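# Move one bottle from cabinet to bench upright

## Task

Take a single bottle out of the cabinet and leave it standing upright on the bench, while the remaining two bottles stay inside the cabinet.

## Robot and tools

ROBOT. Two UR-style arms, left_arm and right_arm, each with a two-finger parallel gripper (140 mm stroke, fingers that can fold under sideways or tip-first pressure). Each arm sits on its own carriage on one shared floor track running along y at x = 0: left_rail carries left_arm and is always the one at larger y; right_rail carries right_arm. An arm base is at x = 0, y = its carriage position_m, z = 0.04 m, facing +x.

FRAMES. Results use a table-fixed scene frame: table top z = 0, +z up, +x the direction the arms face, +y to their left, y = 0 mid-track. The table edge is at x = 0.17 m. Gripper axes: fingers point along gripper +z and close along gripper y; a block projects about 10 cm toward gripper +x. end_effector_position is the point between the pads when closed; fingertips extend roughly 9 to 33 mm past it depending on opening.

execute_actions(actions, cameras). actions is a list run in order; each action may hold rows, steps, until, and left_rail / right_rail commands. rows: up to 15 rows, one per 1/30 s step. Every row is 18 numbers in [-1, 1], covering both arms even if one is idle: left dx, dy, dz, rx, ry, rz, left gripper position, force_limit, speed, then the same nine for the right. The six pose numbers are an offset (not a pose) from that arm's Hand target as it was when the action began, expressed in the Hand target's own axes; 1.0 = 0.6 m for dx/dy/dz or 180 degrees for rx/ry/rz, which form one rotation vector. All rows of one action count from that same start; a new action starts from the updated Hand target, so resending an offset moves further. Zeros re-command the current Hand target. Gripper position: +1 fully open, about -0.8 pads touching, -1 closes until blocked. force_limit (-1 to +1) sets squeeze (roughly 14 N to 58 N at slow close); speed (-1 to +1) sets finger speed, about 30 to 250 mm/s; faster closes grip harder. Both start at +1. To leave a gripper unchanged, repeat its last three numbers (0 is a real command). steps: 1 to 450, default 15; after the last row the arm keeps heading to that row target. For gentle motion ramp offsets up a little per row. until ends an action early on rail conditions, e.g. {"all": {"status": "ended"}} or {"left_rail": {"position_status": ["!=", "moving"]}}. Rail commands: position_m is an absolute y place in metres (left_rail -0.8 to 1.5, right_rail -1.5 to 0.8), plus speed_m_s 0.01 to 1 and acceleration_factor 0.1 to 1, or {"stop": true}. Keep carriages at least 0.78 m apart. A drive carries its arm along; wait for arrival before placing the gripper at a scene point. cameras: list of names or ["all"]; images come by default only with an empty actions list.

move(target, speed, blend, stop_force, zero, blocking, cameras). target is one 18-number row or a list of up to 15 such rows, same layout and scale; every row is an offset from the Hand targets at the move start, not from the previous row. Paths are straight and do not avoid obstacles. speed: m/s, 0.002 to 3.2 (default 0.25), one value or one per target. blend: corner rounding in m. stop_force: 4 to 120 N, ends an arm's path on a felt push; zero (default true) re-zeros first. blocking=false returns after about 0.5 s; then use wait or stop before new rows or moves. Results add a "move:" line such as done, off_target, held or fault, plus limits notes.

wait(seconds 0 to 10). stop() brakes a running move. zoom_image(camera, region [x0,y0,x1,y1], at most 504 px each way) zooms the newest image of cam_high, cam_low, cam_front, cam_side, cam_left_wrist or cam_right_wrist. zero_wrist_force(arm). read_manual(section). finished_scene(scene 1 or 2) ends the scene permanently; call it only once the bottle stands by itself.

RESULTS. Per arm: end_effector_position (m), end_effector_quat_wxyz, velocities, Hand target (the origin for the next offsets), Joint positions (rail m, then six joints rad), Joint torques, Motor temperatures, Wrist force/torque in gripper axes. Gripper: object_status 0 moving, 1 blocked while opening, 2 blocked while closing (a grip), 3 reached target or pads met; position_measured in counts (3 open, ~139 = 60 mm, ~230 pads meet). Rails: position_m, position_status (moving, done, contact_stop, time_out, stopped, stopped_with_arm, stopped_for_other_arm, stopped_for_other_carriage), position_answer (taken / not_taken).

CAUTIONS. Confirm object_status 2 before lifting; grip with the outer quarter of the pads, since grips near the palm can slip. Orientation commands are clipped to 32 degrees from the current one per step. Force over roughly 150 N or joint torque at its limit stops the arm for 10 s; firm contact with a stiff arm can trigger it, so approach surfaces slowly, ideally with stop_force. Avoid arm-to-arm contact or a gripper closing on the other arm. Anything falling off the table, including onto the track or the metal strip, fails the scene; do not drop, slam or release moving parts, and keep the other two bottles undisturbed. Avoid long stretched holds that heat motors, and avoid swinging paths close to an arm's own base.

Each tool is called after "Call:" as name([rows], argument=value, ...), one row to a line, values as JSON.

## Session

Call:
execute_actions(actions=[])

Scene clock: 0.00 s.
left_arm: end_effector_position=(+0.3563, +1.1042, +0.5790) position_measured=3 object_status=3 end_effector_quat_wxyz=(+0.000, +0.000, +1.000, +0.000) | right_arm: end_effector_position=(+0.3563, -1.0161, +0.5790) position_measured=3 object_status=3 end_effector_quat_wxyz=(+0.000, +0.000, +1.000, +0.000)
Joint positions: left_arm=[1.026 -0.28 -2.157 1.821 -1.235 -1.571 -0.281] | right_arm=[-1.095 -0.281 -2.157 1.821 -1.235 -1.571 -0.281]
Joint velocities: within noise
Joint torques (N m): no reading
Motor temperatures (°C): left_arm=[27 28 27 35 32 29] | right_arm=[29 28 28 32 34 31]
Wrist force (N): no reading
Wrist torque (N m): no reading
Wrist force, peak (N): no reading
Hand target: left_arm +0.3563, +1.1042, +0.5790; +0.000, +0.000, +1.000, +0.000 | right_arm +0.3563, -1.0161, +0.5790; +0.000, +0.000, +1.000, +0.000
Tool commands: left_gripper/position=+1.0 left_gripper/force_limit=+1.0 left_gripper/speed=+1.0 right_gripper/position=+1.0 right_gripper/force_limit=+1.0 right_gripper/speed=+1.0
left_rail: position_m=1.026 position_status=done
right_rail: position_m=-1.095 position_status=done

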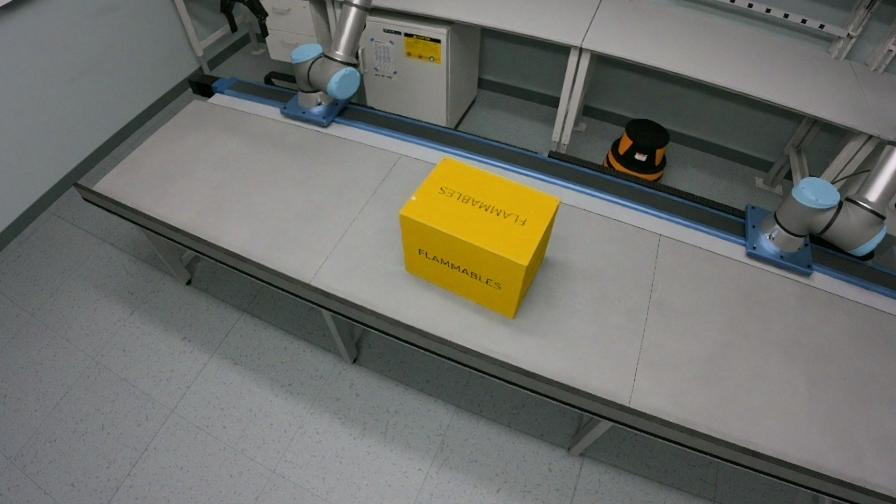

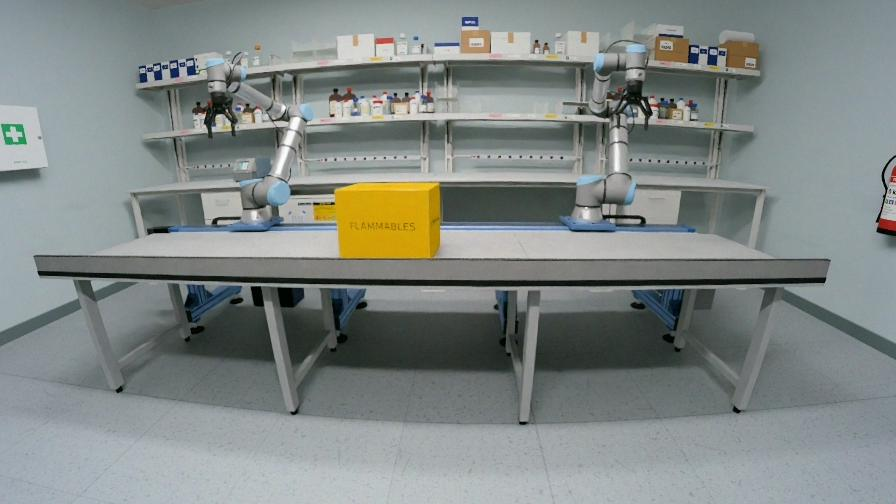

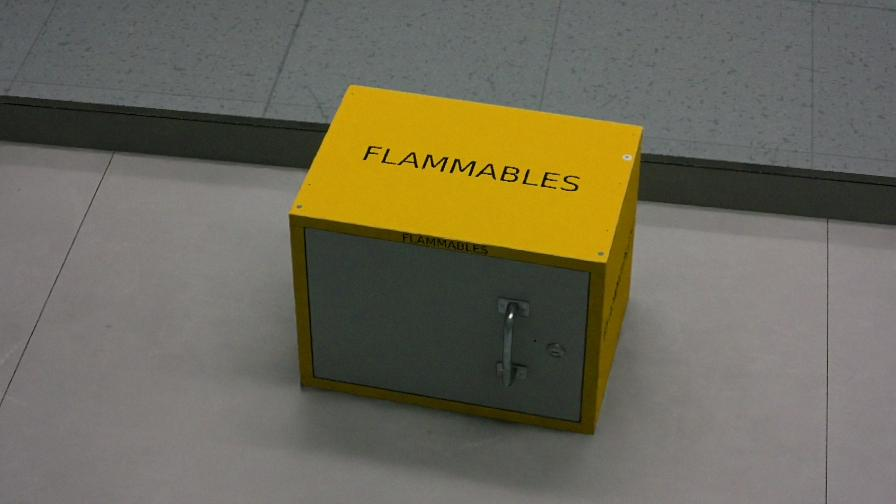

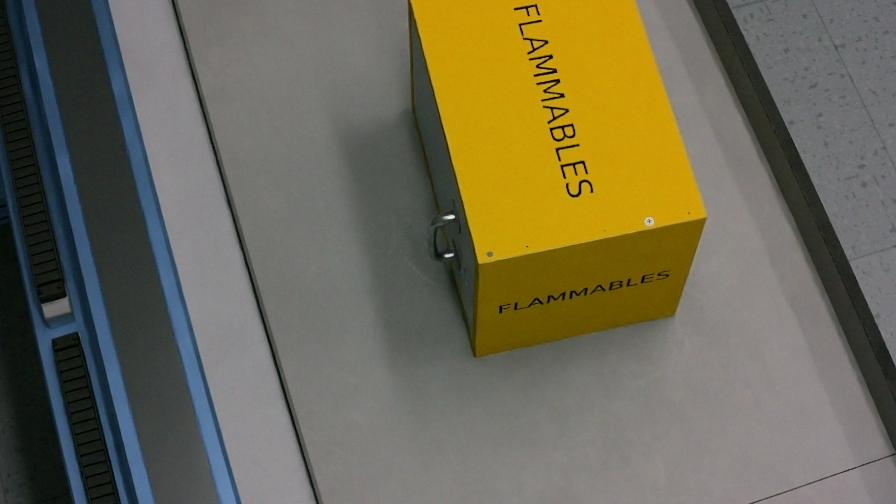

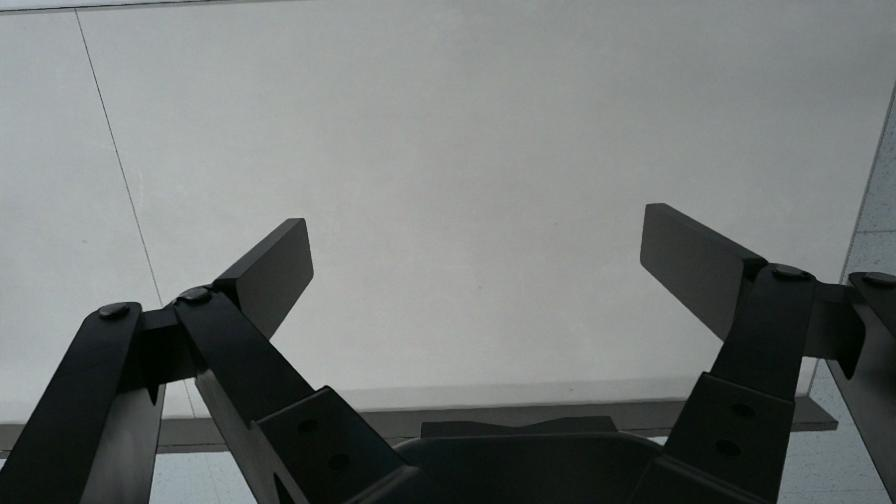

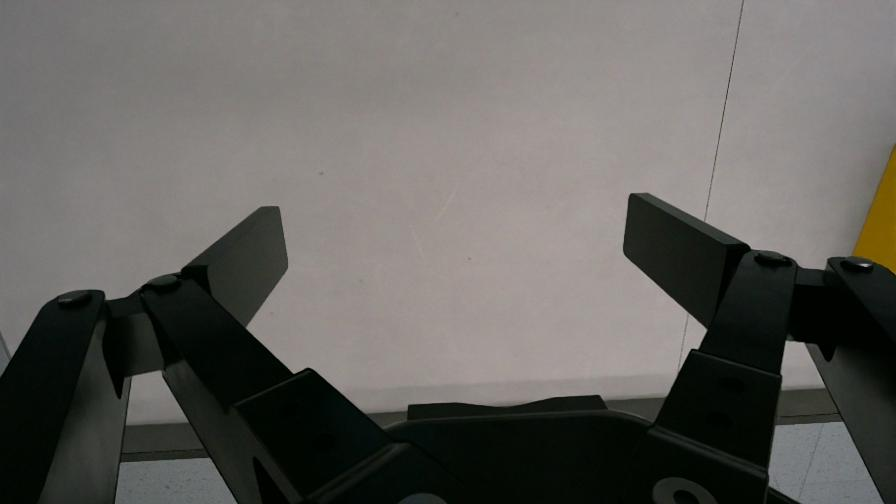

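Call:
zoom_image(camera="cam_front", region=[280, 200, 660, 450])

Call:
zoom_image(camera="cam_side", region=[360, 100, 560, 370])

Call:
zoom_image(camera="cam_front", region=[460, 280, 620, 440])

Scaled by 1.326 from the camera's 896x504 image, which has a finer 1280x720 frame.

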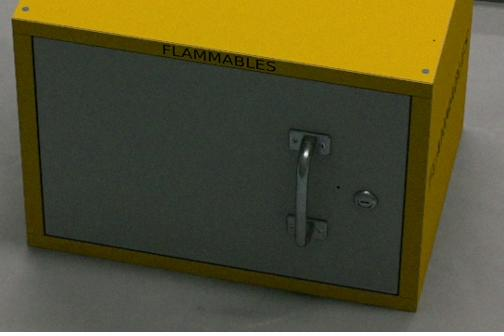

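Scaled by 1.867 from the camera's 896x504 image, which has a finer 1280x720 frame.

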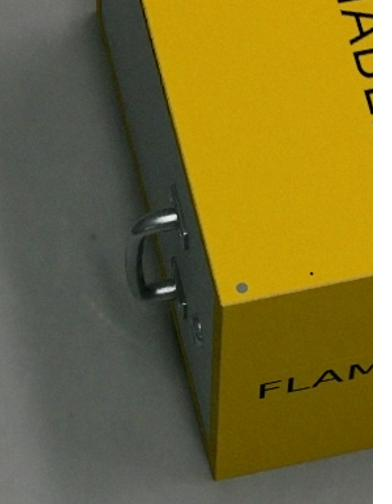

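Scaled by 3.150 from the camera's 896x504 image, which has a finer 1280x720 frame.

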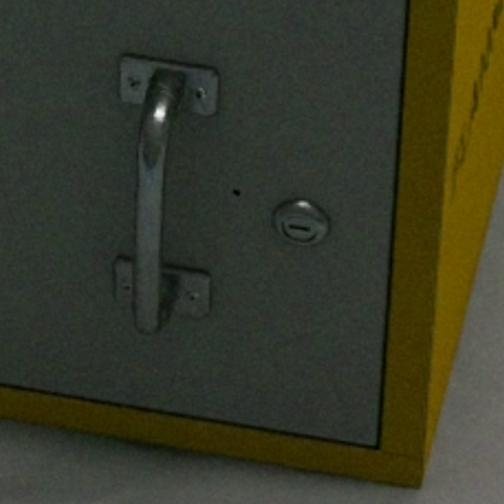

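Call:
move([
  [0.0355,-0.9735,0.265,0.005,-0.125,0.0126,0.0,0.2,-0.5, 0,0,0,0,0,0,1,1,1],
], speed=0.4)

Scene clock: 202.83 s.
left_arm: end_effector_position=(+0.3350, +0.5202, +0.4201) position_measured=129 object_status=3 end_effector_quat_wxyz=(+0.195, +0.020, +0.981, -0.008) | right_arm: end_effector_position=(+0.3563, -1.0161, +0.5790) position_measured=3 object_status=3 end_effector_quat_wxyz=(+0.000, +0.000, +1.000, +0.000)
Joint positions: left_arm=[1.026 -1.51 -1.863 2.002 -1.759 -1.181 -1.46] | right_arm=[-1.095 -0.281 -2.157 1.821 -1.235 -1.571 -0.281]
Joint torques (N m): left_arm=[12.88 -13.37 -58.3 -7.36 2.91 3.29] | right_arm=[-3.97 2.7 -51.71 -4.95 -0.22 0.39]
Wrist force (N): left_arm=[-0.7 0.3 0.2] | right_arm=[0.0 0.0 0.0]
Wrist torque (N m): left_arm=[0.08 0.04 0.13] | right_arm=[0.00 0.00 0.01]
Wrist force, peak (N): left_arm=[0.5 -2.4 0.9] | right_arm=[0.5 0.0 0.4]
Hand target: left_arm +0.3351, +0.5201, +0.4200; +0.195, +0.020, +0.981, -0.008 | right_arm +0.3563, -1.0161, +0.5790; +0.000, +0.000, +1.000, +0.000
Off the commanded pose: left_arm 0.000 m, 0 deg | right_arm 0.000 m, 0 deg.
left_rail: position_m=1.026 position_status=done
right_rail: position_m=-1.095 position_status=done
move: done

Call:
move([
  [0.1448,-0.9929,0.2196,0.005,-0.125,0.0126,0.0,0.2,-0.5, 0,0,0,0,0,0,1,1,1],
], speed=0.4, cameras=["cam_left_wrist", "cam_front", "cam_side"])

Scene clock: 219.93 s.
left_arm: end_effector_position=(+0.2804, -0.0750, +0.2696) position_measured=129 object_status=3 end_effector_quat_wxyz=(+0.383, +0.039, +0.923, -0.015) | right_arm: end_effector_position=(+0.3563, -1.0161, +0.5790) position_measured=3 object_status=3 end_effector_quat_wxyz=(+0.000, +0.000, +1.000, +0.000)
Joint positions: left_arm=[1.026 -1.695 -0.856 1.155 -1.827 -0.786 -1.629] | right_arm=[-1.095 -0.281 -2.157 1.821 -1.235 -1.571 -0.281]
Joint torques (N m): left_arm=[12.48 -105.89 -56.38 -0.87 4.06 -2.92] | right_arm=[-3.24 4.53 -50.96 -5.09 -0.15 0.41]
Wrist force (N): left_arm=[-1.4 0.3 0.7] | right_arm=[0.0 0.0 0.5]
Wrist torque (N m): left_arm=[0.09 0.01 0.29] | right_arm=[0.01 0.01 0.00]
Wrist force, peak (N): left_arm=[-1.5 3.3 -0.1] | right_arm=[0.1 -0.1 0.7]
Hand target: left_arm +0.2804, -0.0751, +0.2696; +0.383, +0.039, +0.923, -0.015 | right_arm +0.3563, -1.0161, +0.5790; +0.000, +0.000, +1.000, +0.000
Off the commanded pose: left_arm 0.000 m, 0 deg | right_arm 0.000 m, 0 deg.
left_rail: position_m=1.026 position_status=done
right_rail: position_m=-1.095 position_status=done
move: done
camera_calibration:
cam_left_wrist: T_world_to_cam=[[0.109329, 0.993214, 0.0396706, 0.0500544], [0.411613, -0.0815638, 0.907702, -0.369926], [0.904777, -0.0829091, -0.417737, 0.0342233], [0, 0, 0, 1]] pos_world=[0.11583, -0.0770499, 0.348094]
Images, in order (width x height): cam_front 896x504, cam_side 896x504, cam_left_wrist 896x504.

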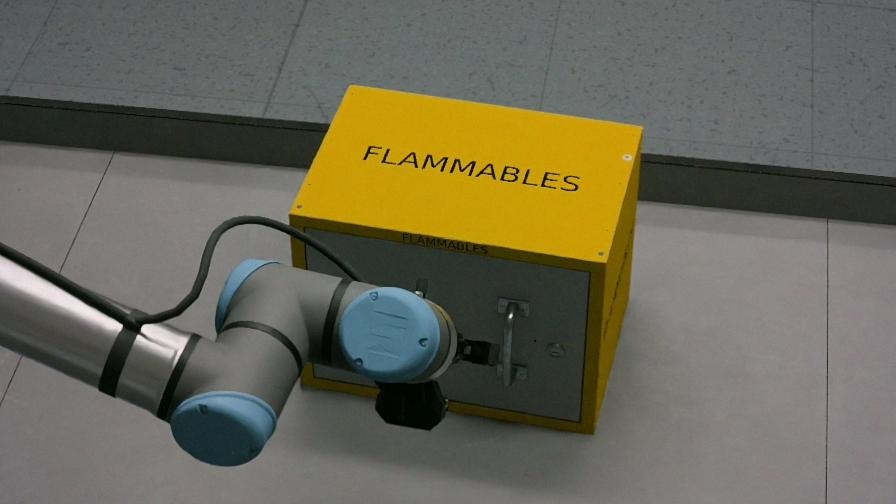

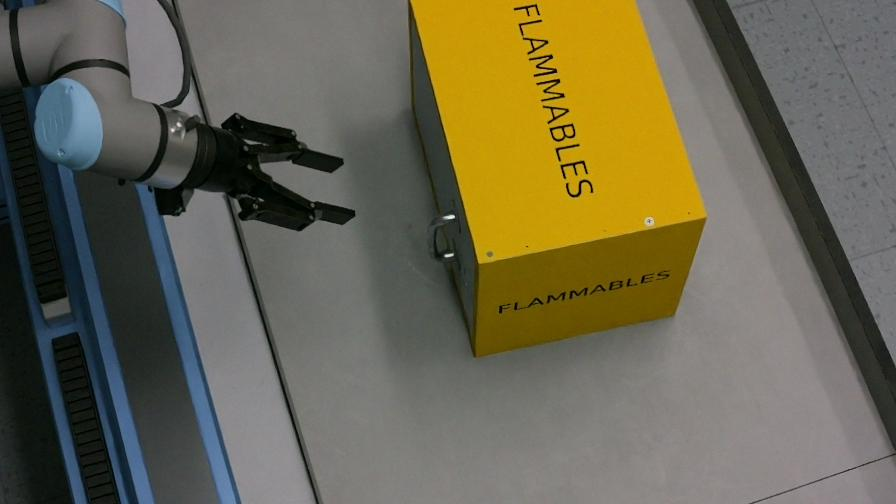

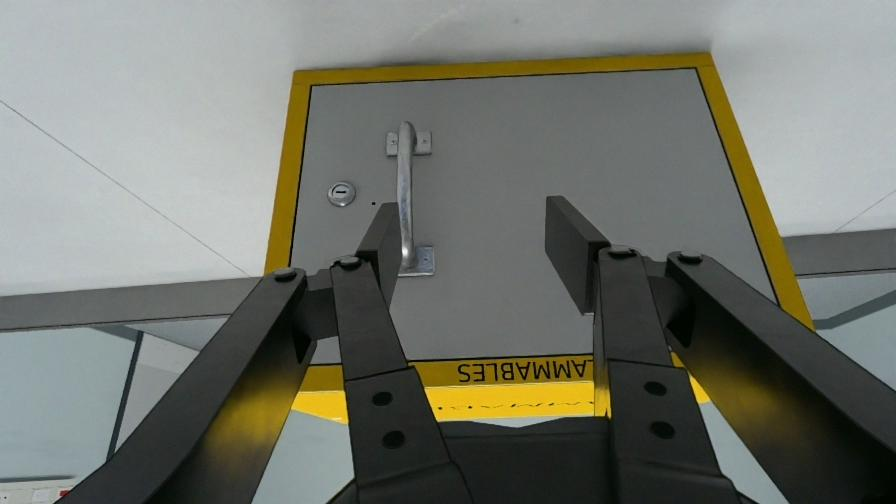

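Call:
move([
  [-0.0045,-0.0717,0.1367,0,0,0,0.0,0.2,-0.5, 0,0,0,0,0,0,1,1,1],
], speed=0.2, cameras=["cam_left_wrist", "cam_side"])

Scene clock: 255.73 s.
left_arm: end_effector_position=(+0.3365, -0.1227, +0.2136) position_measured=129 object_status=3 end_effector_quat_wxyz=(+0.383, +0.039, +0.923, -0.015) | right_arm: end_effector_position=(+0.3563, -1.0161, +0.5790) position_measured=3 object_status=3 end_effector_quat_wxyz=(+0.000, +0.000, +1.000, +0.000)
Joint positions: left_arm=[1.026 -1.64 -0.731 1.046 -1.898 -0.785 -1.551] | right_arm=[-1.095 -0.281 -2.157 1.821 -1.235 -1.571 -0.281]
Joint torques (N m): left_arm=[13.96 -114.27 -55.9 -7.72 0.02 2.97] | right_arm=[-2.88 2.91 -51.24 -5.02 -0.24 0.41]
Wrist force (N): left_arm=[-1.5 0.3 0.9] | right_arm=[0.2 -0.1 0.4]
Wrist torque (N m): left_arm=[0.05 0.02 0.06] | right_arm=[-0.02 -0.04 0.00]
Wrist force, peak (N): left_arm=[-1.6 -0.2 2.3] | right_arm=[0.6 -0.1 0.1]
Hand target: left_arm +0.3366, -0.1228, +0.2135; +0.383, +0.039, +0.923, -0.015 | right_arm +0.3563, -1.0161, +0.5790; +0.000, +0.000, +1.000, +0.000
Off the commanded pose: left_arm 0.000 m, 0 deg | right_arm 0.000 m, 0 deg.
left_rail: position_m=1.026 position_status=done
right_rail: position_m=-1.095 position_status=done
move: done
camera_calibration:
cam_left_wrist: T_world_to_cam=[[0.109235, 0.993222, 0.0397128, 0.0936231], [0.411538, -0.081556, 0.907736, -0.346082], [0.904823, -0.0828136, -0.417657, -0.0439105], [0, 0, 0, 1]] pos_world=[0.17193, -0.12485, 0.292093]
Images, in order (width x height): cam_side 896x504, cam_left_wrist 896x504.

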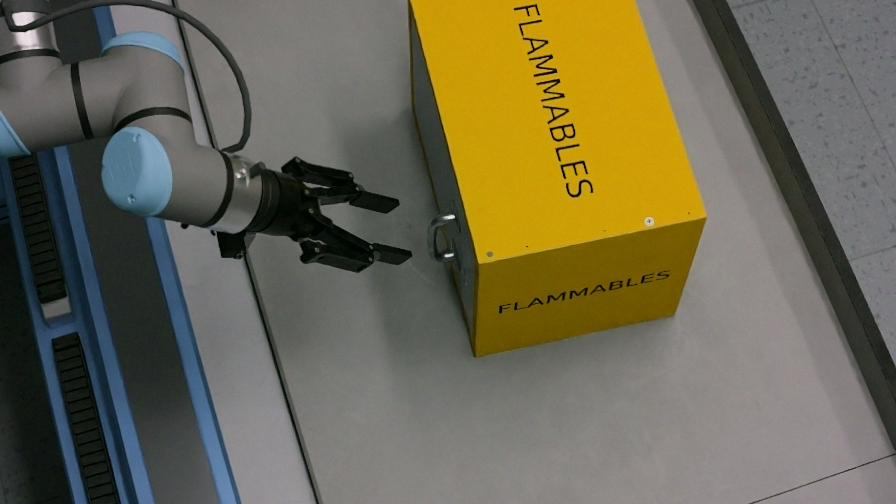

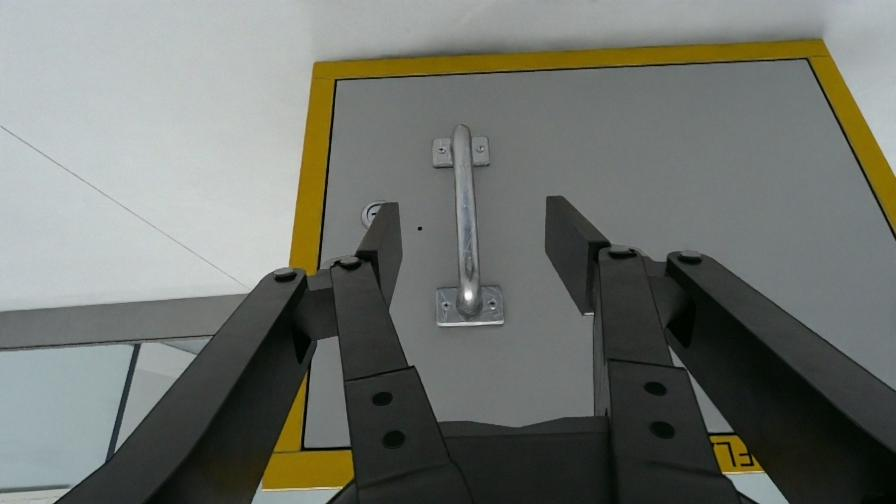

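Call:
move([
  [0,0,0.1083,0,0,0,0.0,0.2,-0.5, 0,0,0,0,0,0,1,1,1],
], speed=0.15, cameras=["cam_left_wrist", "cam_side", "cam_front"])

Scene clock: 292.83 s.
left_arm: end_effector_position=(+0.3823, -0.1265, +0.1677) position_measured=129 object_status=3 end_effector_quat_wxyz=(+0.383, +0.039, +0.923, -0.015) | right_arm: end_effector_position=(+0.3563, -1.0161, +0.5790) position_measured=3 object_status=3 end_effector_quat_wxyz=(+0.000, +0.000, +1.000, +0.000)
Joint positions: left_arm=[1.026 -1.599 -0.684 1.052 -1.992 -0.786 -1.494] | right_arm=[-1.095 -0.281 -2.157 1.821 -1.235 -1.571 -0.281]
Joint torques (N m): left_arm=[13.68 -116.66 -55.62 -7.52 0.32 2.98] | right_arm=[-3.9 3.62 -50.23 -5.29 -0.34 0.28]
Wrist force (N): left_arm=[-1.4 0.6 1.1] | right_arm=[0.1 0.0 0.0]
Wrist torque (N m): left_arm=[0.14 0.01 0.07] | right_arm=[0.00 -0.02 0.00]
Wrist force, peak (N): left_arm=[-1.3 0.6 2.3] | right_arm=[0.2 -0.6 0.2]
Hand target: left_arm +0.3824, -0.1266, +0.1676; +0.383, +0.039, +0.923, -0.015 | right_arm +0.3563, -1.0161, +0.5790; +0.000, +0.000, +1.000, +0.000
Off the commanded pose: left_arm 0.000 m, 0 deg | right_arm 0.000 m, 0 deg.
left_rail: position_m=1.026 position_status=done
right_rail: position_m=-1.095 position_status=done
move: done
camera_calibration:
cam_left_wrist: T_world_to_cam=[[0.109276, 0.993214, 0.0398031, 0.0941963], [0.411526, -0.0816546, 0.907733, -0.323542], [0.904823, -0.0828133, -0.417657, -0.104746], [0, 0, 0, 1]] pos_world=[0.21763, -0.12865, 0.246193]
Images, in order (width x height): cam_front 896x504, cam_side 896x504, cam_left_wrist 896x504.

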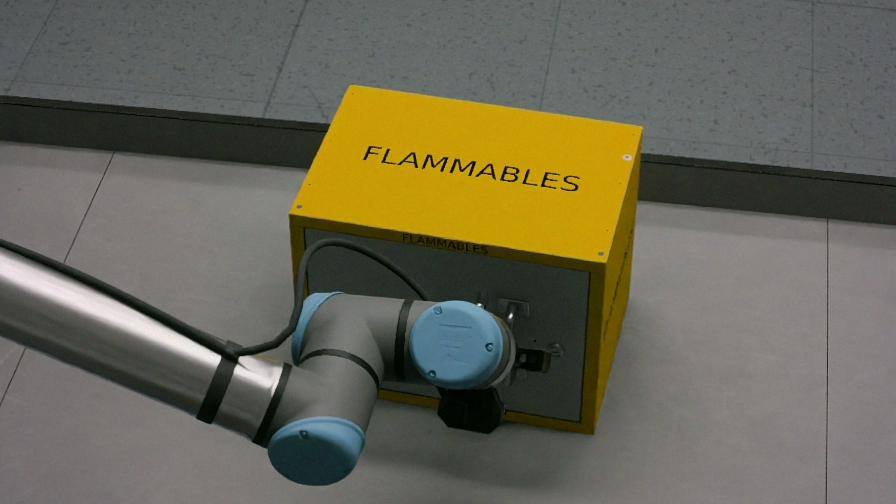

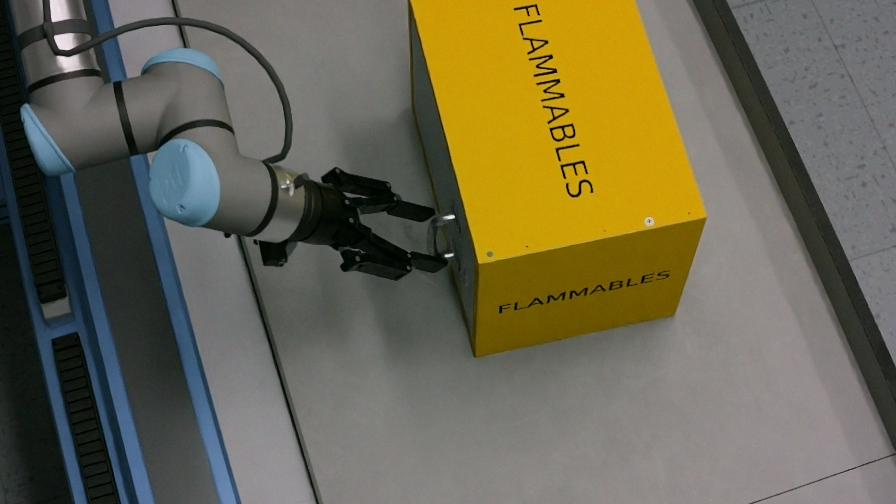

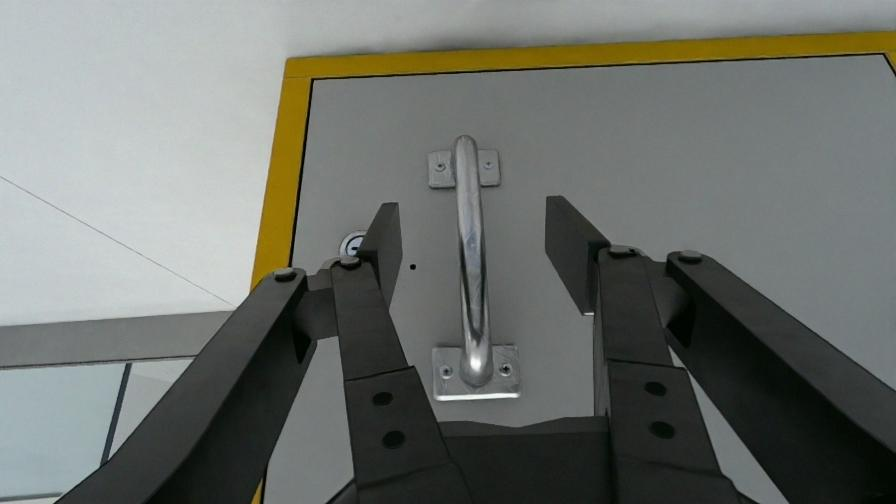

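Call:
execute_actions([
  {"rows": [[0,0,0,0,0,0,-1,0.3,-0.8, 0,0,0,0,0,0,1,1,1]], "steps": 75},
], cameras=["cam_left_wrist", "cam_side"])

Scene clock: 301.57 s.
left_arm: end_effector_position=(+0.3824, -0.1266, +0.1675) position_measured=215 object_status=2 end_effector_quat_wxyz=(+0.383, +0.039, +0.923, -0.015) | right_arm: end_effector_position=(+0.3563, -1.0161, +0.5790) position_measured=3 object_status=3 end_effector_quat_wxyz=(+0.000, +0.000, +1.000, +0.000)
Joint positions: left_arm=[1.026 -1.599 -0.683 1.051 -1.992 -0.786 -1.493] | right_arm=[-1.095 -0.281 -2.157 1.821 -1.235 -1.571 -0.281]
Joint torques (N m): left_arm=[13.73 -128.53 -32.42 0.89 5.34 3.01] | right_arm=[-3.42 5.06 -50.85 -5.56 -0.28 0.28]
Wrist force (N): left_arm=[2.9 -8.7 -6.5] | right_arm=[0.2 0.0 0.1]
Wrist torque (N m): left_arm=[0.42 0.08 -0.02] | right_arm=[-0.01 -0.04 0.00]
Wrist force, peak (N): left_arm=[3.2 -13.3 -0.4] | right_arm=[0.4 -0.3 0.3]
Hand target: left_arm +0.3824, -0.1266, +0.1676; +0.383, +0.039, +0.923, -0.015 | right_arm +0.3563, -1.0161, +0.5790; +0.000, +0.000, +1.000, +0.000
Off the commanded pose: left_arm 0.000 m, 0 deg | right_arm 0.000 m, 0 deg.
left_rail: position_m=1.026 position_status=done
right_rail: position_m=-1.095 position_status=done
camera_calibration:
cam_left_wrist: T_world_to_cam=[[0.109276, 0.993214, 0.0398031, 0.0942817], [0.411526, -0.0816546, 0.907733, -0.323451], [0.904823, -0.0828133, -0.417657, -0.105019], [0, 0, 0, 1]] pos_world=[0.21783, -0.12875, 0.245993]
Images, in order (width x height): cam_side 896x504, cam_left_wrist 896x504.

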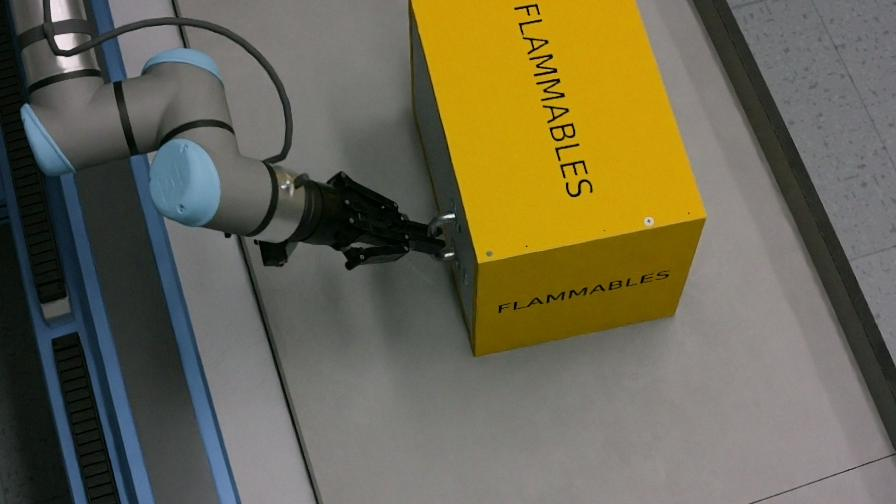

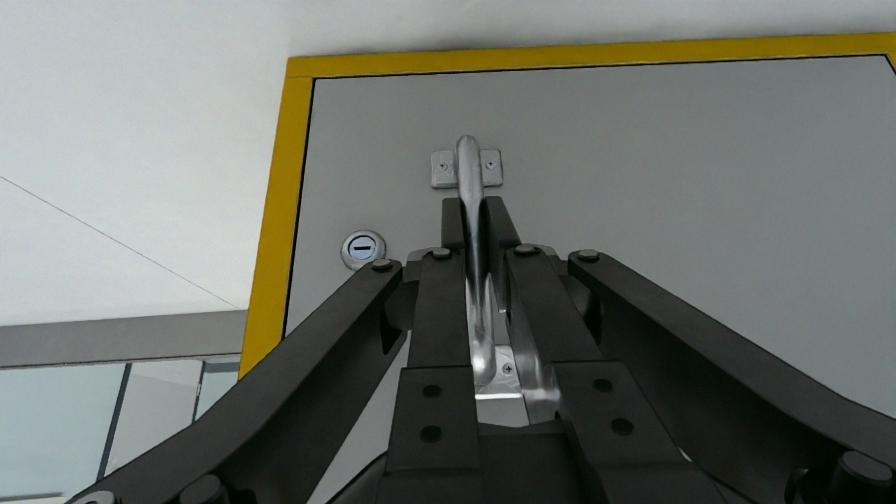

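Call:
move([
  [0.0280,0.0097,-0.0280,0,0,0,-1,0.3,-0.8, 0,0,0,0,0,0,1,1,1],
], speed=0.05, stop_force=60, cameras=["cam_left_wrist", "cam_side"])

Scene clock: 333.23 s.
left_arm: end_effector_position=(+0.3592, -0.1188, +0.1676) position_measured=215 object_status=2 end_effector_quat_wxyz=(+0.383, +0.039, +0.923, -0.015) | right_arm: end_effector_position=(+0.3563, -1.0161, +0.5790) position_measured=3 object_status=3 end_effector_quat_wxyz=(+0.000, +0.000, +1.000, +0.000)
Joint positions: left_arm=[1.026 -1.62 -0.703 1.085 -1.985 -0.785 -1.523] | right_arm=[-1.095 -0.281 -2.157 1.821 -1.235 -1.571 -0.281]
Joint torques (N m): left_arm=[-11.77 -134.14 -32.34 1.76 3.71 -2.82] | right_arm=[-3.87 5.81 -50.56 -5.63 -0.59 0.38]
Wrist force (N): left_arm=[-3.0 -11.4 2.1] | right_arm=[0.0 0.0 -0.1]
Wrist torque (N m): left_arm=[0.76 0.19 0.44] | right_arm=[0.00 -0.01 0.01]
Wrist force, peak (N): left_arm=[1.5 -12.6 -3.5] | right_arm=[0.2 0.7 -0.1]
Hand target: left_arm +0.3592, -0.1188, +0.1676; +0.383, +0.039, +0.923, -0.015 | right_arm +0.3563, -1.0161, +0.5790; +0.000, +0.000, +1.000, +0.000
Off the commanded pose: left_arm 0.000 m, 0 deg | right_arm 0.000 m, 0 deg.
left_rail: position_m=1.026 position_status=done
right_rail: position_m=-1.095 position_status=done
move: done
camera_calibration:
cam_left_wrist: T_world_to_cam=[[0.109276, 0.993214, 0.0398031, 0.0890698], [0.411526, -0.0816546, 0.907733, -0.313267], [0.904823, -0.0828133, -0.417657, -0.0833812], [0, 0, 0, 1]] pos_world=[0.19463, -0.12095, 0.245993]
Images, in order (width x height): cam_side 896x504, cam_left_wrist 896x504.

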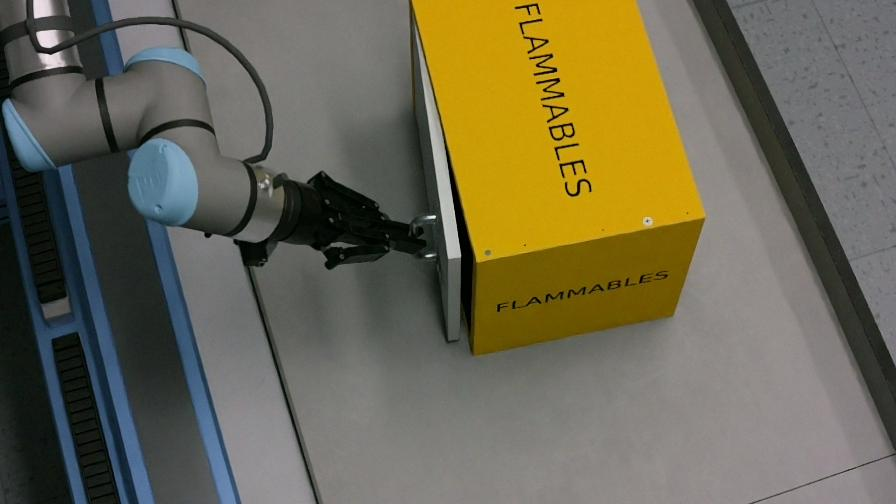

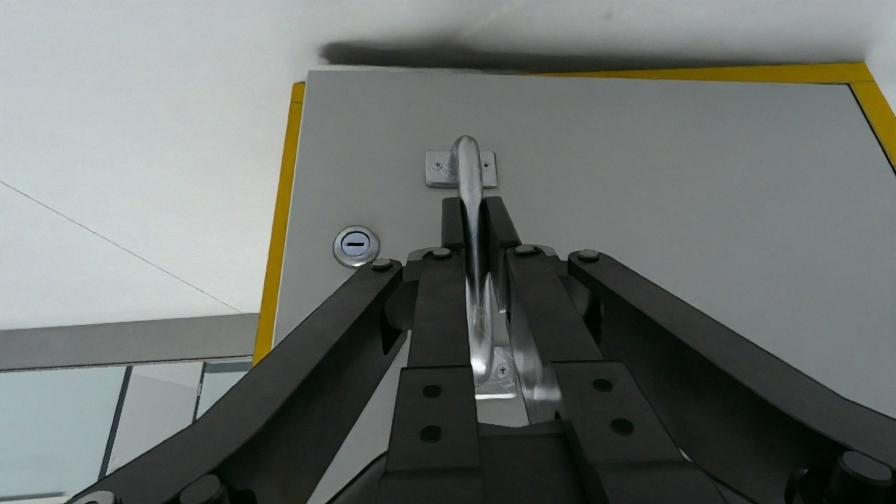

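Call:
move([
  [0.0796,0.0470,-0.0796,0.0590,-0.0002,0.0589,-1,0.3,-0.8, 0,0,0,0,0,0,1,1,1],
  [0.1473,0.1237,-0.1471,0.1180,-0.0004,0.1178,-1,0.3,-0.8, 0,0,0,0,0,0,1,1,1],
  [0.1988,0.2227,-0.1985,0.1771,-0.0006,0.1767,-1,0.3,-0.8, 0,0,0,0,0,0,1,1,1],
  [0.2305,0.3368,-0.2298,0.2361,-0.0007,0.2356,-1,0.3,-0.8, 0,0,0,0,0,0,1,1,1],
], speed=0.1, blend=[0.01,0.01,0.01,0], cameras=["cam_front", "cam_side", "cam_left_wrist", "cam_high"])

Scene clock: 376.23 s.
left_arm: end_effector_position=(+0.1814, +0.0987, +0.1674) position_measured=215 object_status=2 end_effector_quat_wxyz=(+0.324, +0.495, +0.780, -0.205) | right_arm: end_effector_position=(+0.3563, -1.0161, +0.5790) position_measured=3 object_status=3 end_effector_quat_wxyz=(+0.000, +0.000, +1.000, +0.000)
Joint positions: left_arm=[1.026 -1.707 -1.154 2.062 -3.177 -1.173 -0.43] | right_arm=[-1.095 -0.281 -2.157 1.821 -1.235 -1.571 -0.281]
Joint torques (N m): left_arm=[3.8 -102.68 -35.38 -13.4 -1.88 2.75] | right_arm=[-3.8 5.87 -50.37 -5.97 -0.9 0.37]
Wrist force (N): left_arm=[7.3 9.0 18.2] | right_arm=[0.0 -0.2 -0.1]
Wrist torque (N m): left_arm=[0.24 0.36 0.21] | right_arm=[-0.04 0.00 0.00]
Wrist force, peak (N): left_arm=[7.4 8.6 18.9] | right_arm=[0.5 0.0 0.5]
Hand target: left_arm +0.1814, +0.0988, +0.1674; +0.324, +0.495, +0.780, -0.205 | right_arm +0.3563, -1.0161, +0.5790; +0.000, +0.000, +1.000, +0.000
Off the commanded pose: left_arm 0.000 m, 0 deg | right_arm 0.000 m, 0 deg.
left_rail: position_m=1.026 position_status=done
right_rail: position_m=-1.095 position_status=done
move: done
camera_calibration:
cam_left_wrist: T_world_to_cam=[[0.91487, 0.401789, 0.0397251, -0.195288], [0.134657, -0.396401, 0.908149, -0.140979], [0.380632, -0.825489, -0.416759, 0.263717], [0, 0, 0, 1]] pos_world=[0.0972675, 0.240276, 0.245694]
Images, in order (width x height): cam_high 896x504, cam_front 896x504, cam_side 896x504, cam_left_wrist 896x504.

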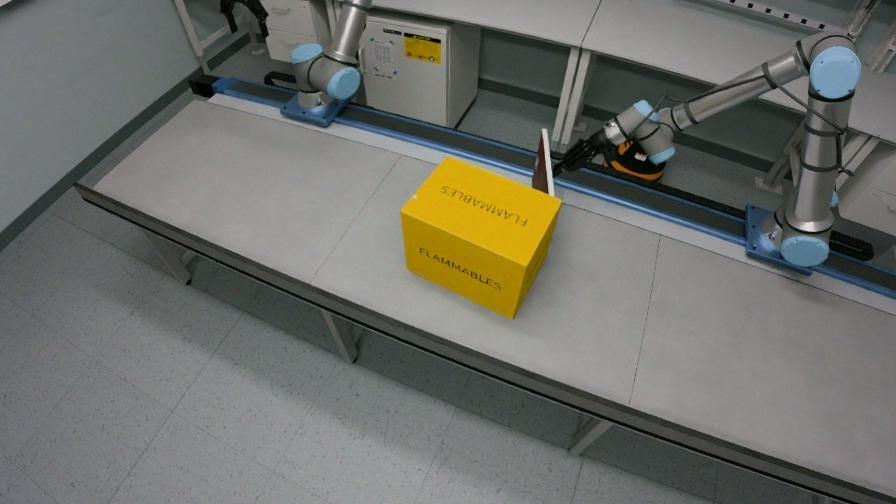

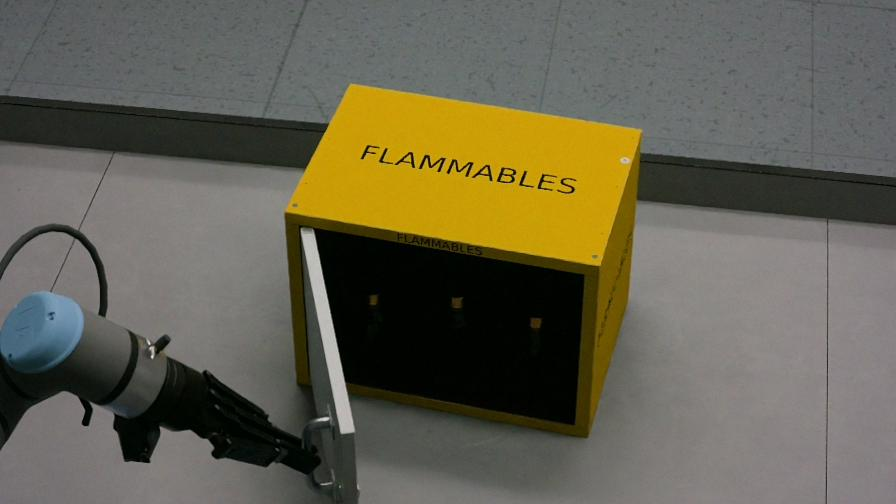

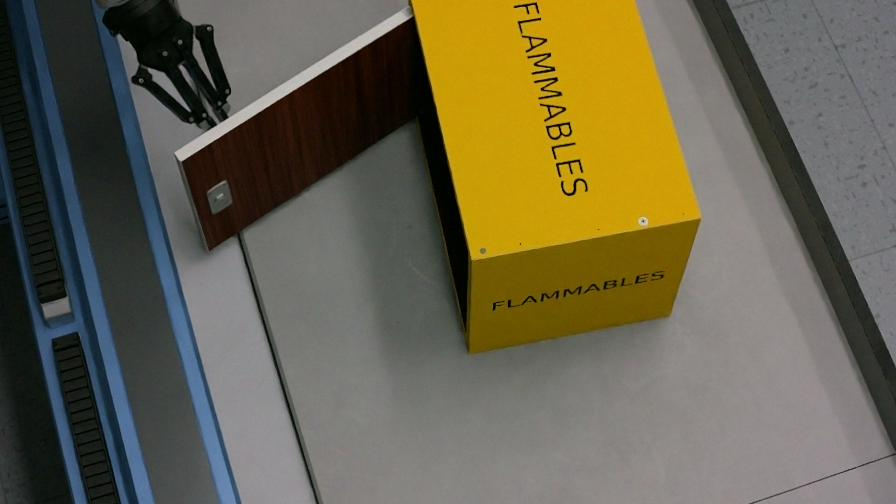

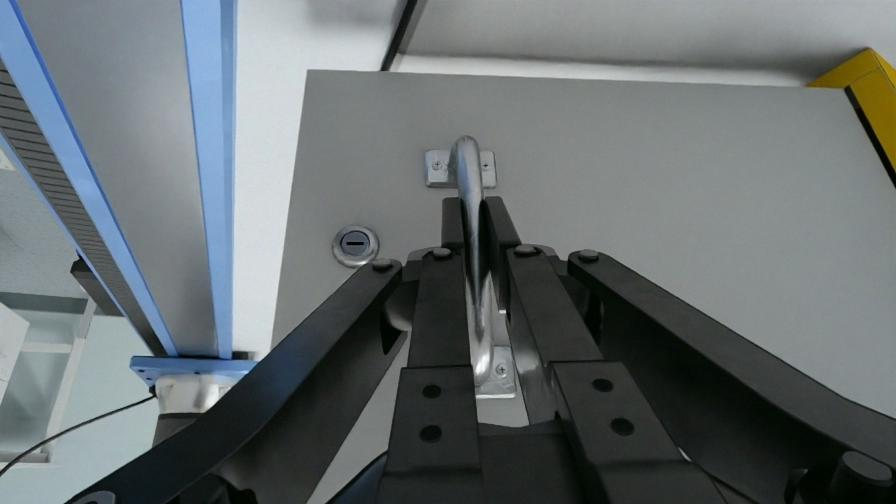

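Call:
move([
  [0.0828,0.0498,-0.0760,0.0590,-0.0001,0.0589,-1,0.3,-0.8, 0,0,0,0,0,0,1,1,1],
  [0.1505,0.1263,-0.1437,0.1181,-0.0002,0.1178,-1,0.3,-0.8, 0,0,0,0,0,0,1,1,1],
], speed=0.1, blend=[0.01,0], cameras=["cam_front", "cam_side"])

Scene clock: 403.57 s.
left_arm: end_effector_position=(+0.1968, +0.2439, +0.1644) position_measured=215 object_status=2 end_effector_quat_wxyz=(+0.260, +0.680, +0.625, -0.282) | right_arm: end_effector_position=(+0.3563, -1.0161, +0.5790) position_measured=3 object_status=3 end_effector_quat_wxyz=(+0.000, +0.000, +1.000, +0.000)
Joint positions: left_arm=[1.026 -1.493 -1.284 2.306 -3.374 -1.684 0.115] | right_arm=[-1.095 -0.281 -2.157 1.821 -1.235 -1.571 -0.281]
Joint torques (N m): left_arm=[2.69 -59.37 -7.15 3.56 -7.29 2.75] | right_arm=[-4.53 7.26 -49.88 -6 -0.74 0.57]
Wrist force (N): left_arm=[-15.2 16.4 -2.5] | right_arm=[0.0 0.0 -0.2]
Wrist torque (N m): left_arm=[-0.65 -0.31 0.61] | right_arm=[0.01 0.00 0.00]
Wrist force, peak (N): left_arm=[-22.0 -13.2 -17.7] | right_arm=[0.3 -0.3 0.4]
Hand target: left_arm +0.1968, +0.2440, +0.1644; +0.260, +0.680, +0.625, -0.282 | right_arm +0.3563, -1.0161, +0.5790; +0.000, +0.000, +1.000, +0.000
Off the commanded pose: left_arm 0.000 m, 0 deg | right_arm 0.000 m, 0 deg.
left_rail: position_m=1.026 position_status=done
right_rail: position_m=-1.095 position_status=done
move: done
Images, in order (width x height): cam_front 896x504, cam_side 896x504.

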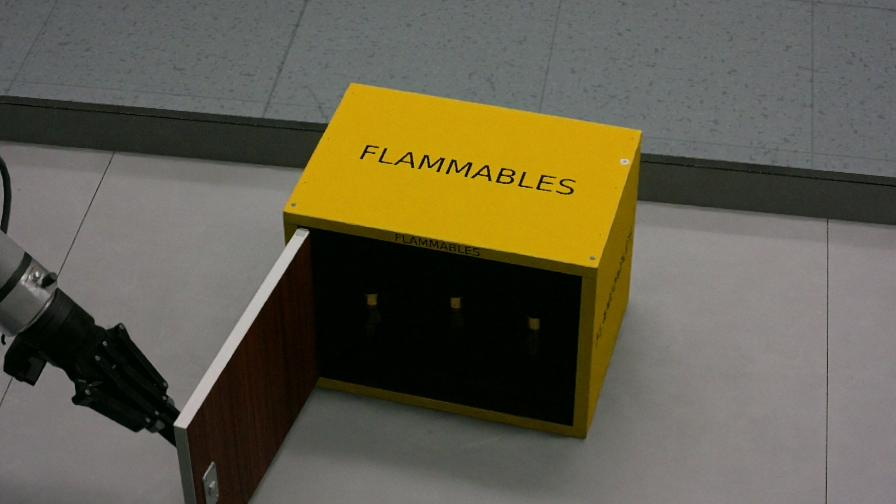

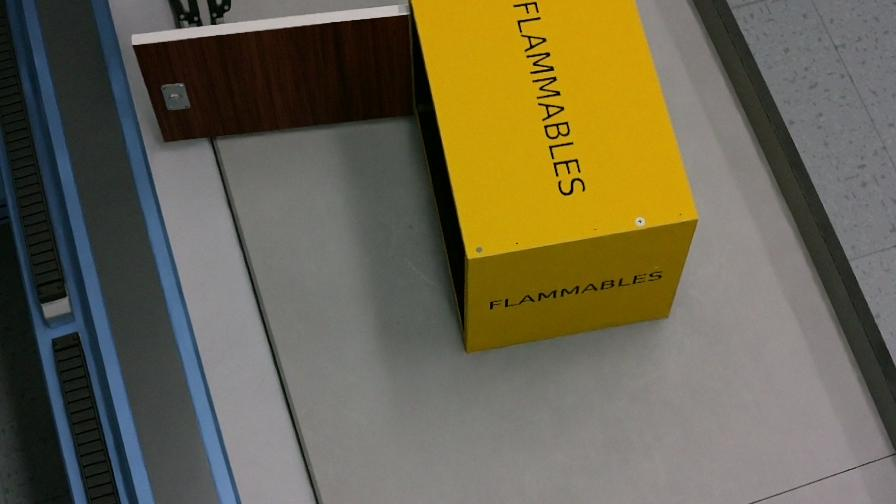

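Call:
zoom_image(camera="cam_front", region=[300, 230, 600, 430])

Scaled by 1.680 from the camera's 896x504 image, which has a finer 1280x720 frame.

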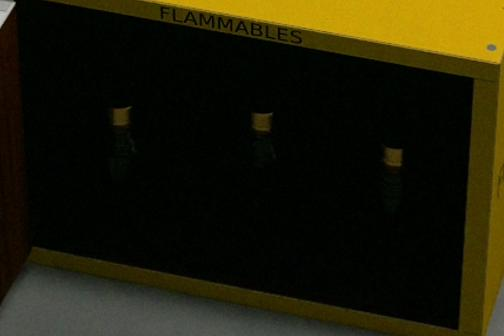

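Call:
execute_actions([
  {"rows": [[0,0,0,0,0,0,0.0,0.3,-0.5, 0,0,0,0,0,0,1,1,1]], "steps": 45, "right_rail": {"position_m": -0.85, "speed_m_s": 0.4, "acceleration_factor": 0.5}},
  {"steps": 60, "until": {"right_rail": {"position_status": ["!=", "moving"]}}},
])

Call:
move([
  [0,0,-0.2,0,0,0,0.0,0.3,-0.5, 0,0,0,0,0,0,1,1,1],
  [0.1,0.2,-0.5,0,0,0,0.0,0.3,-0.5, 0,0,0,0.1768,0,-0.1768,1,1,1],
], speed=[0.15, 0.3], blend=0.02, cameras=["cam_front", "cam_side", "cam_high"])

Scene clock: 477.23 s.
left_arm: end_effector_position=(+0.1968, +0.2440, +0.1644) position_measured=129 object_status=3 end_effector_quat_wxyz=(+0.260, +0.680, +0.625, -0.282) | right_arm: end_effector_position=(+0.3563, -0.7714, +0.5790) position_measured=3 object_status=3 end_effector_quat_wxyz=(+0.000, +0.000, +1.000, +0.000)
Joint positions: left_arm=[1.026 -1.493 -1.284 2.306 -3.374 -1.684 0.116] | right_arm=[-0.85 -0.281 -2.157 1.821 -1.235 -1.571 -0.28]
Joint torques (N m): left_arm=[4.72 -57.35 -37.04 -8.19 1.94 2.53] | right_arm=[-3.69 7.57 -50.34 -6.14 -0.82 0.28]
Wrist force (N): left_arm=[-1.5 0.0 0.6] | right_arm=[0.0 -0.1 0.2]
Wrist torque (N m): left_arm=[0.04 0.05 0.10] | right_arm=[-0.02 0.01 0.00]
Wrist force, peak (N): left_arm=[-15.7 16.8 -2.1] | right_arm=[0.0 -1.5 0.2]
Hand target: left_arm +0.1968, +0.2440, +0.1644; +0.260, +0.680, +0.625, -0.282 | right_arm +0.3563, -0.7714, +0.5790; +0.000, +0.000, +1.000, +0.000
Off the commanded pose: left_arm 0.000 m, 0 deg | right_arm 0.000 m, 0 deg.
left_rail: position_m=1.026 position_status=done
right_rail: position_m=-0.850 speed_m_s=0.40 position_status=done

Scene clock: 480.03 s.
left_arm: end_effector_position=(+0.3374, +0.4877, +0.3338) position_measured=129 object_status=3 end_effector_quat_wxyz=(+0.260, +0.680, +0.625, -0.282) | right_arm: end_effector_position=(+0.3563, -0.7714, +0.5790) position_measured=3 object_status=3 end_effector_quat_wxyz=(+0.000, -0.270, +0.924, -0.270)
Joint positions: left_arm=[1.026 -1.078 -1.79 2.387 -2.868 -1.966 0.431] | right_arm=[-0.85 0.225 -2.127 1.908 -1.388 -2.117 -0.355]
Joint torques (N m): left_arm=[14.72 -38.56 -51.85 -1.94 -2.42 3.13] | right_arm=[8.46 -16.65 -38.44 -7.07 -3.79 -2.94]
Wrist force (N): left_arm=[-1.6 0.4 1.4] | right_arm=[-0.5 0.4 -1.1]
Wrist torque (N m): left_arm=[0.12 0.06 0.09] | right_arm=[0.11 0.16 0.23]
Wrist force, peak (N): left_arm=[-1.2 -0.2 2.6] | right_arm=[-0.8 0.9 -1.0]
Hand target: left_arm +0.3375, +0.4878, +0.3339; +0.260, +0.680, +0.625, -0.282 | right_arm +0.3563, -0.7714, +0.5790; +0.000, -0.271, +0.924, -0.271
Off the commanded pose: left_arm 0.000 m, 0 deg | right_arm 0.000 m, 0 deg.
left_rail: position_m=1.026 position_status=done
right_rail: position_m=-0.850 speed_m_s=0.40 position_status=done
move: done
Images, in order (width x height): cam_high 896x504, cam_front 896x504, cam_side 896x504.

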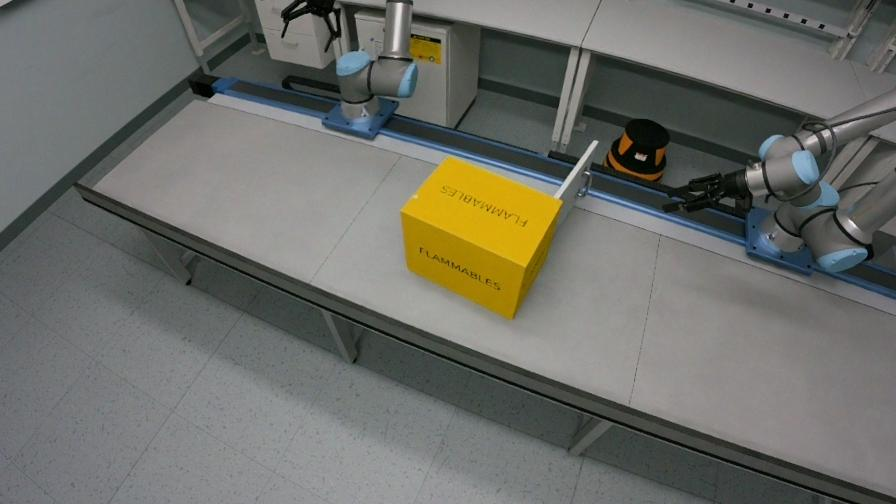

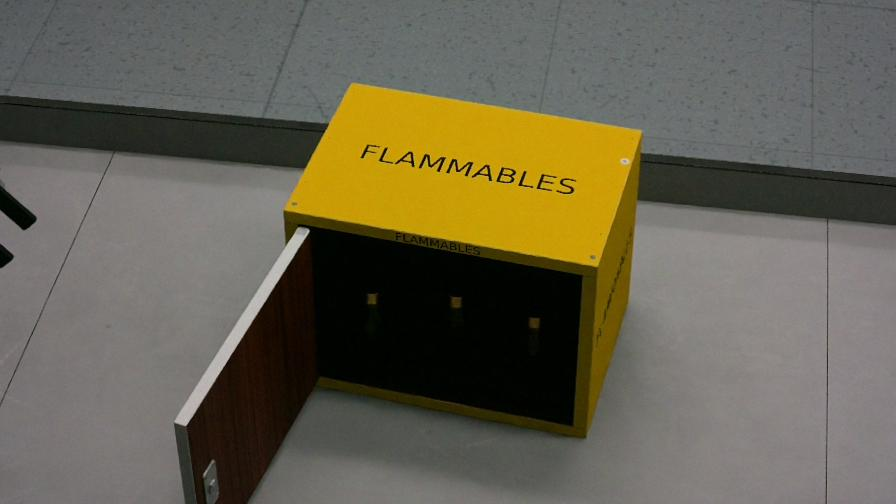

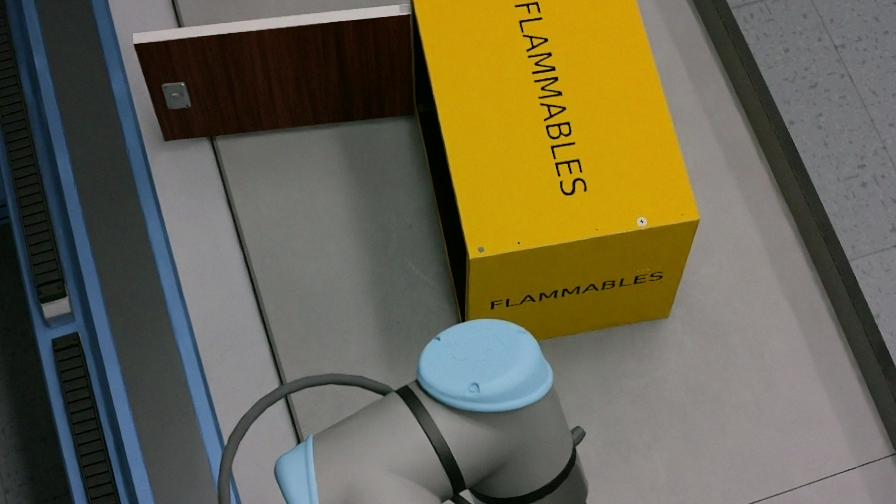

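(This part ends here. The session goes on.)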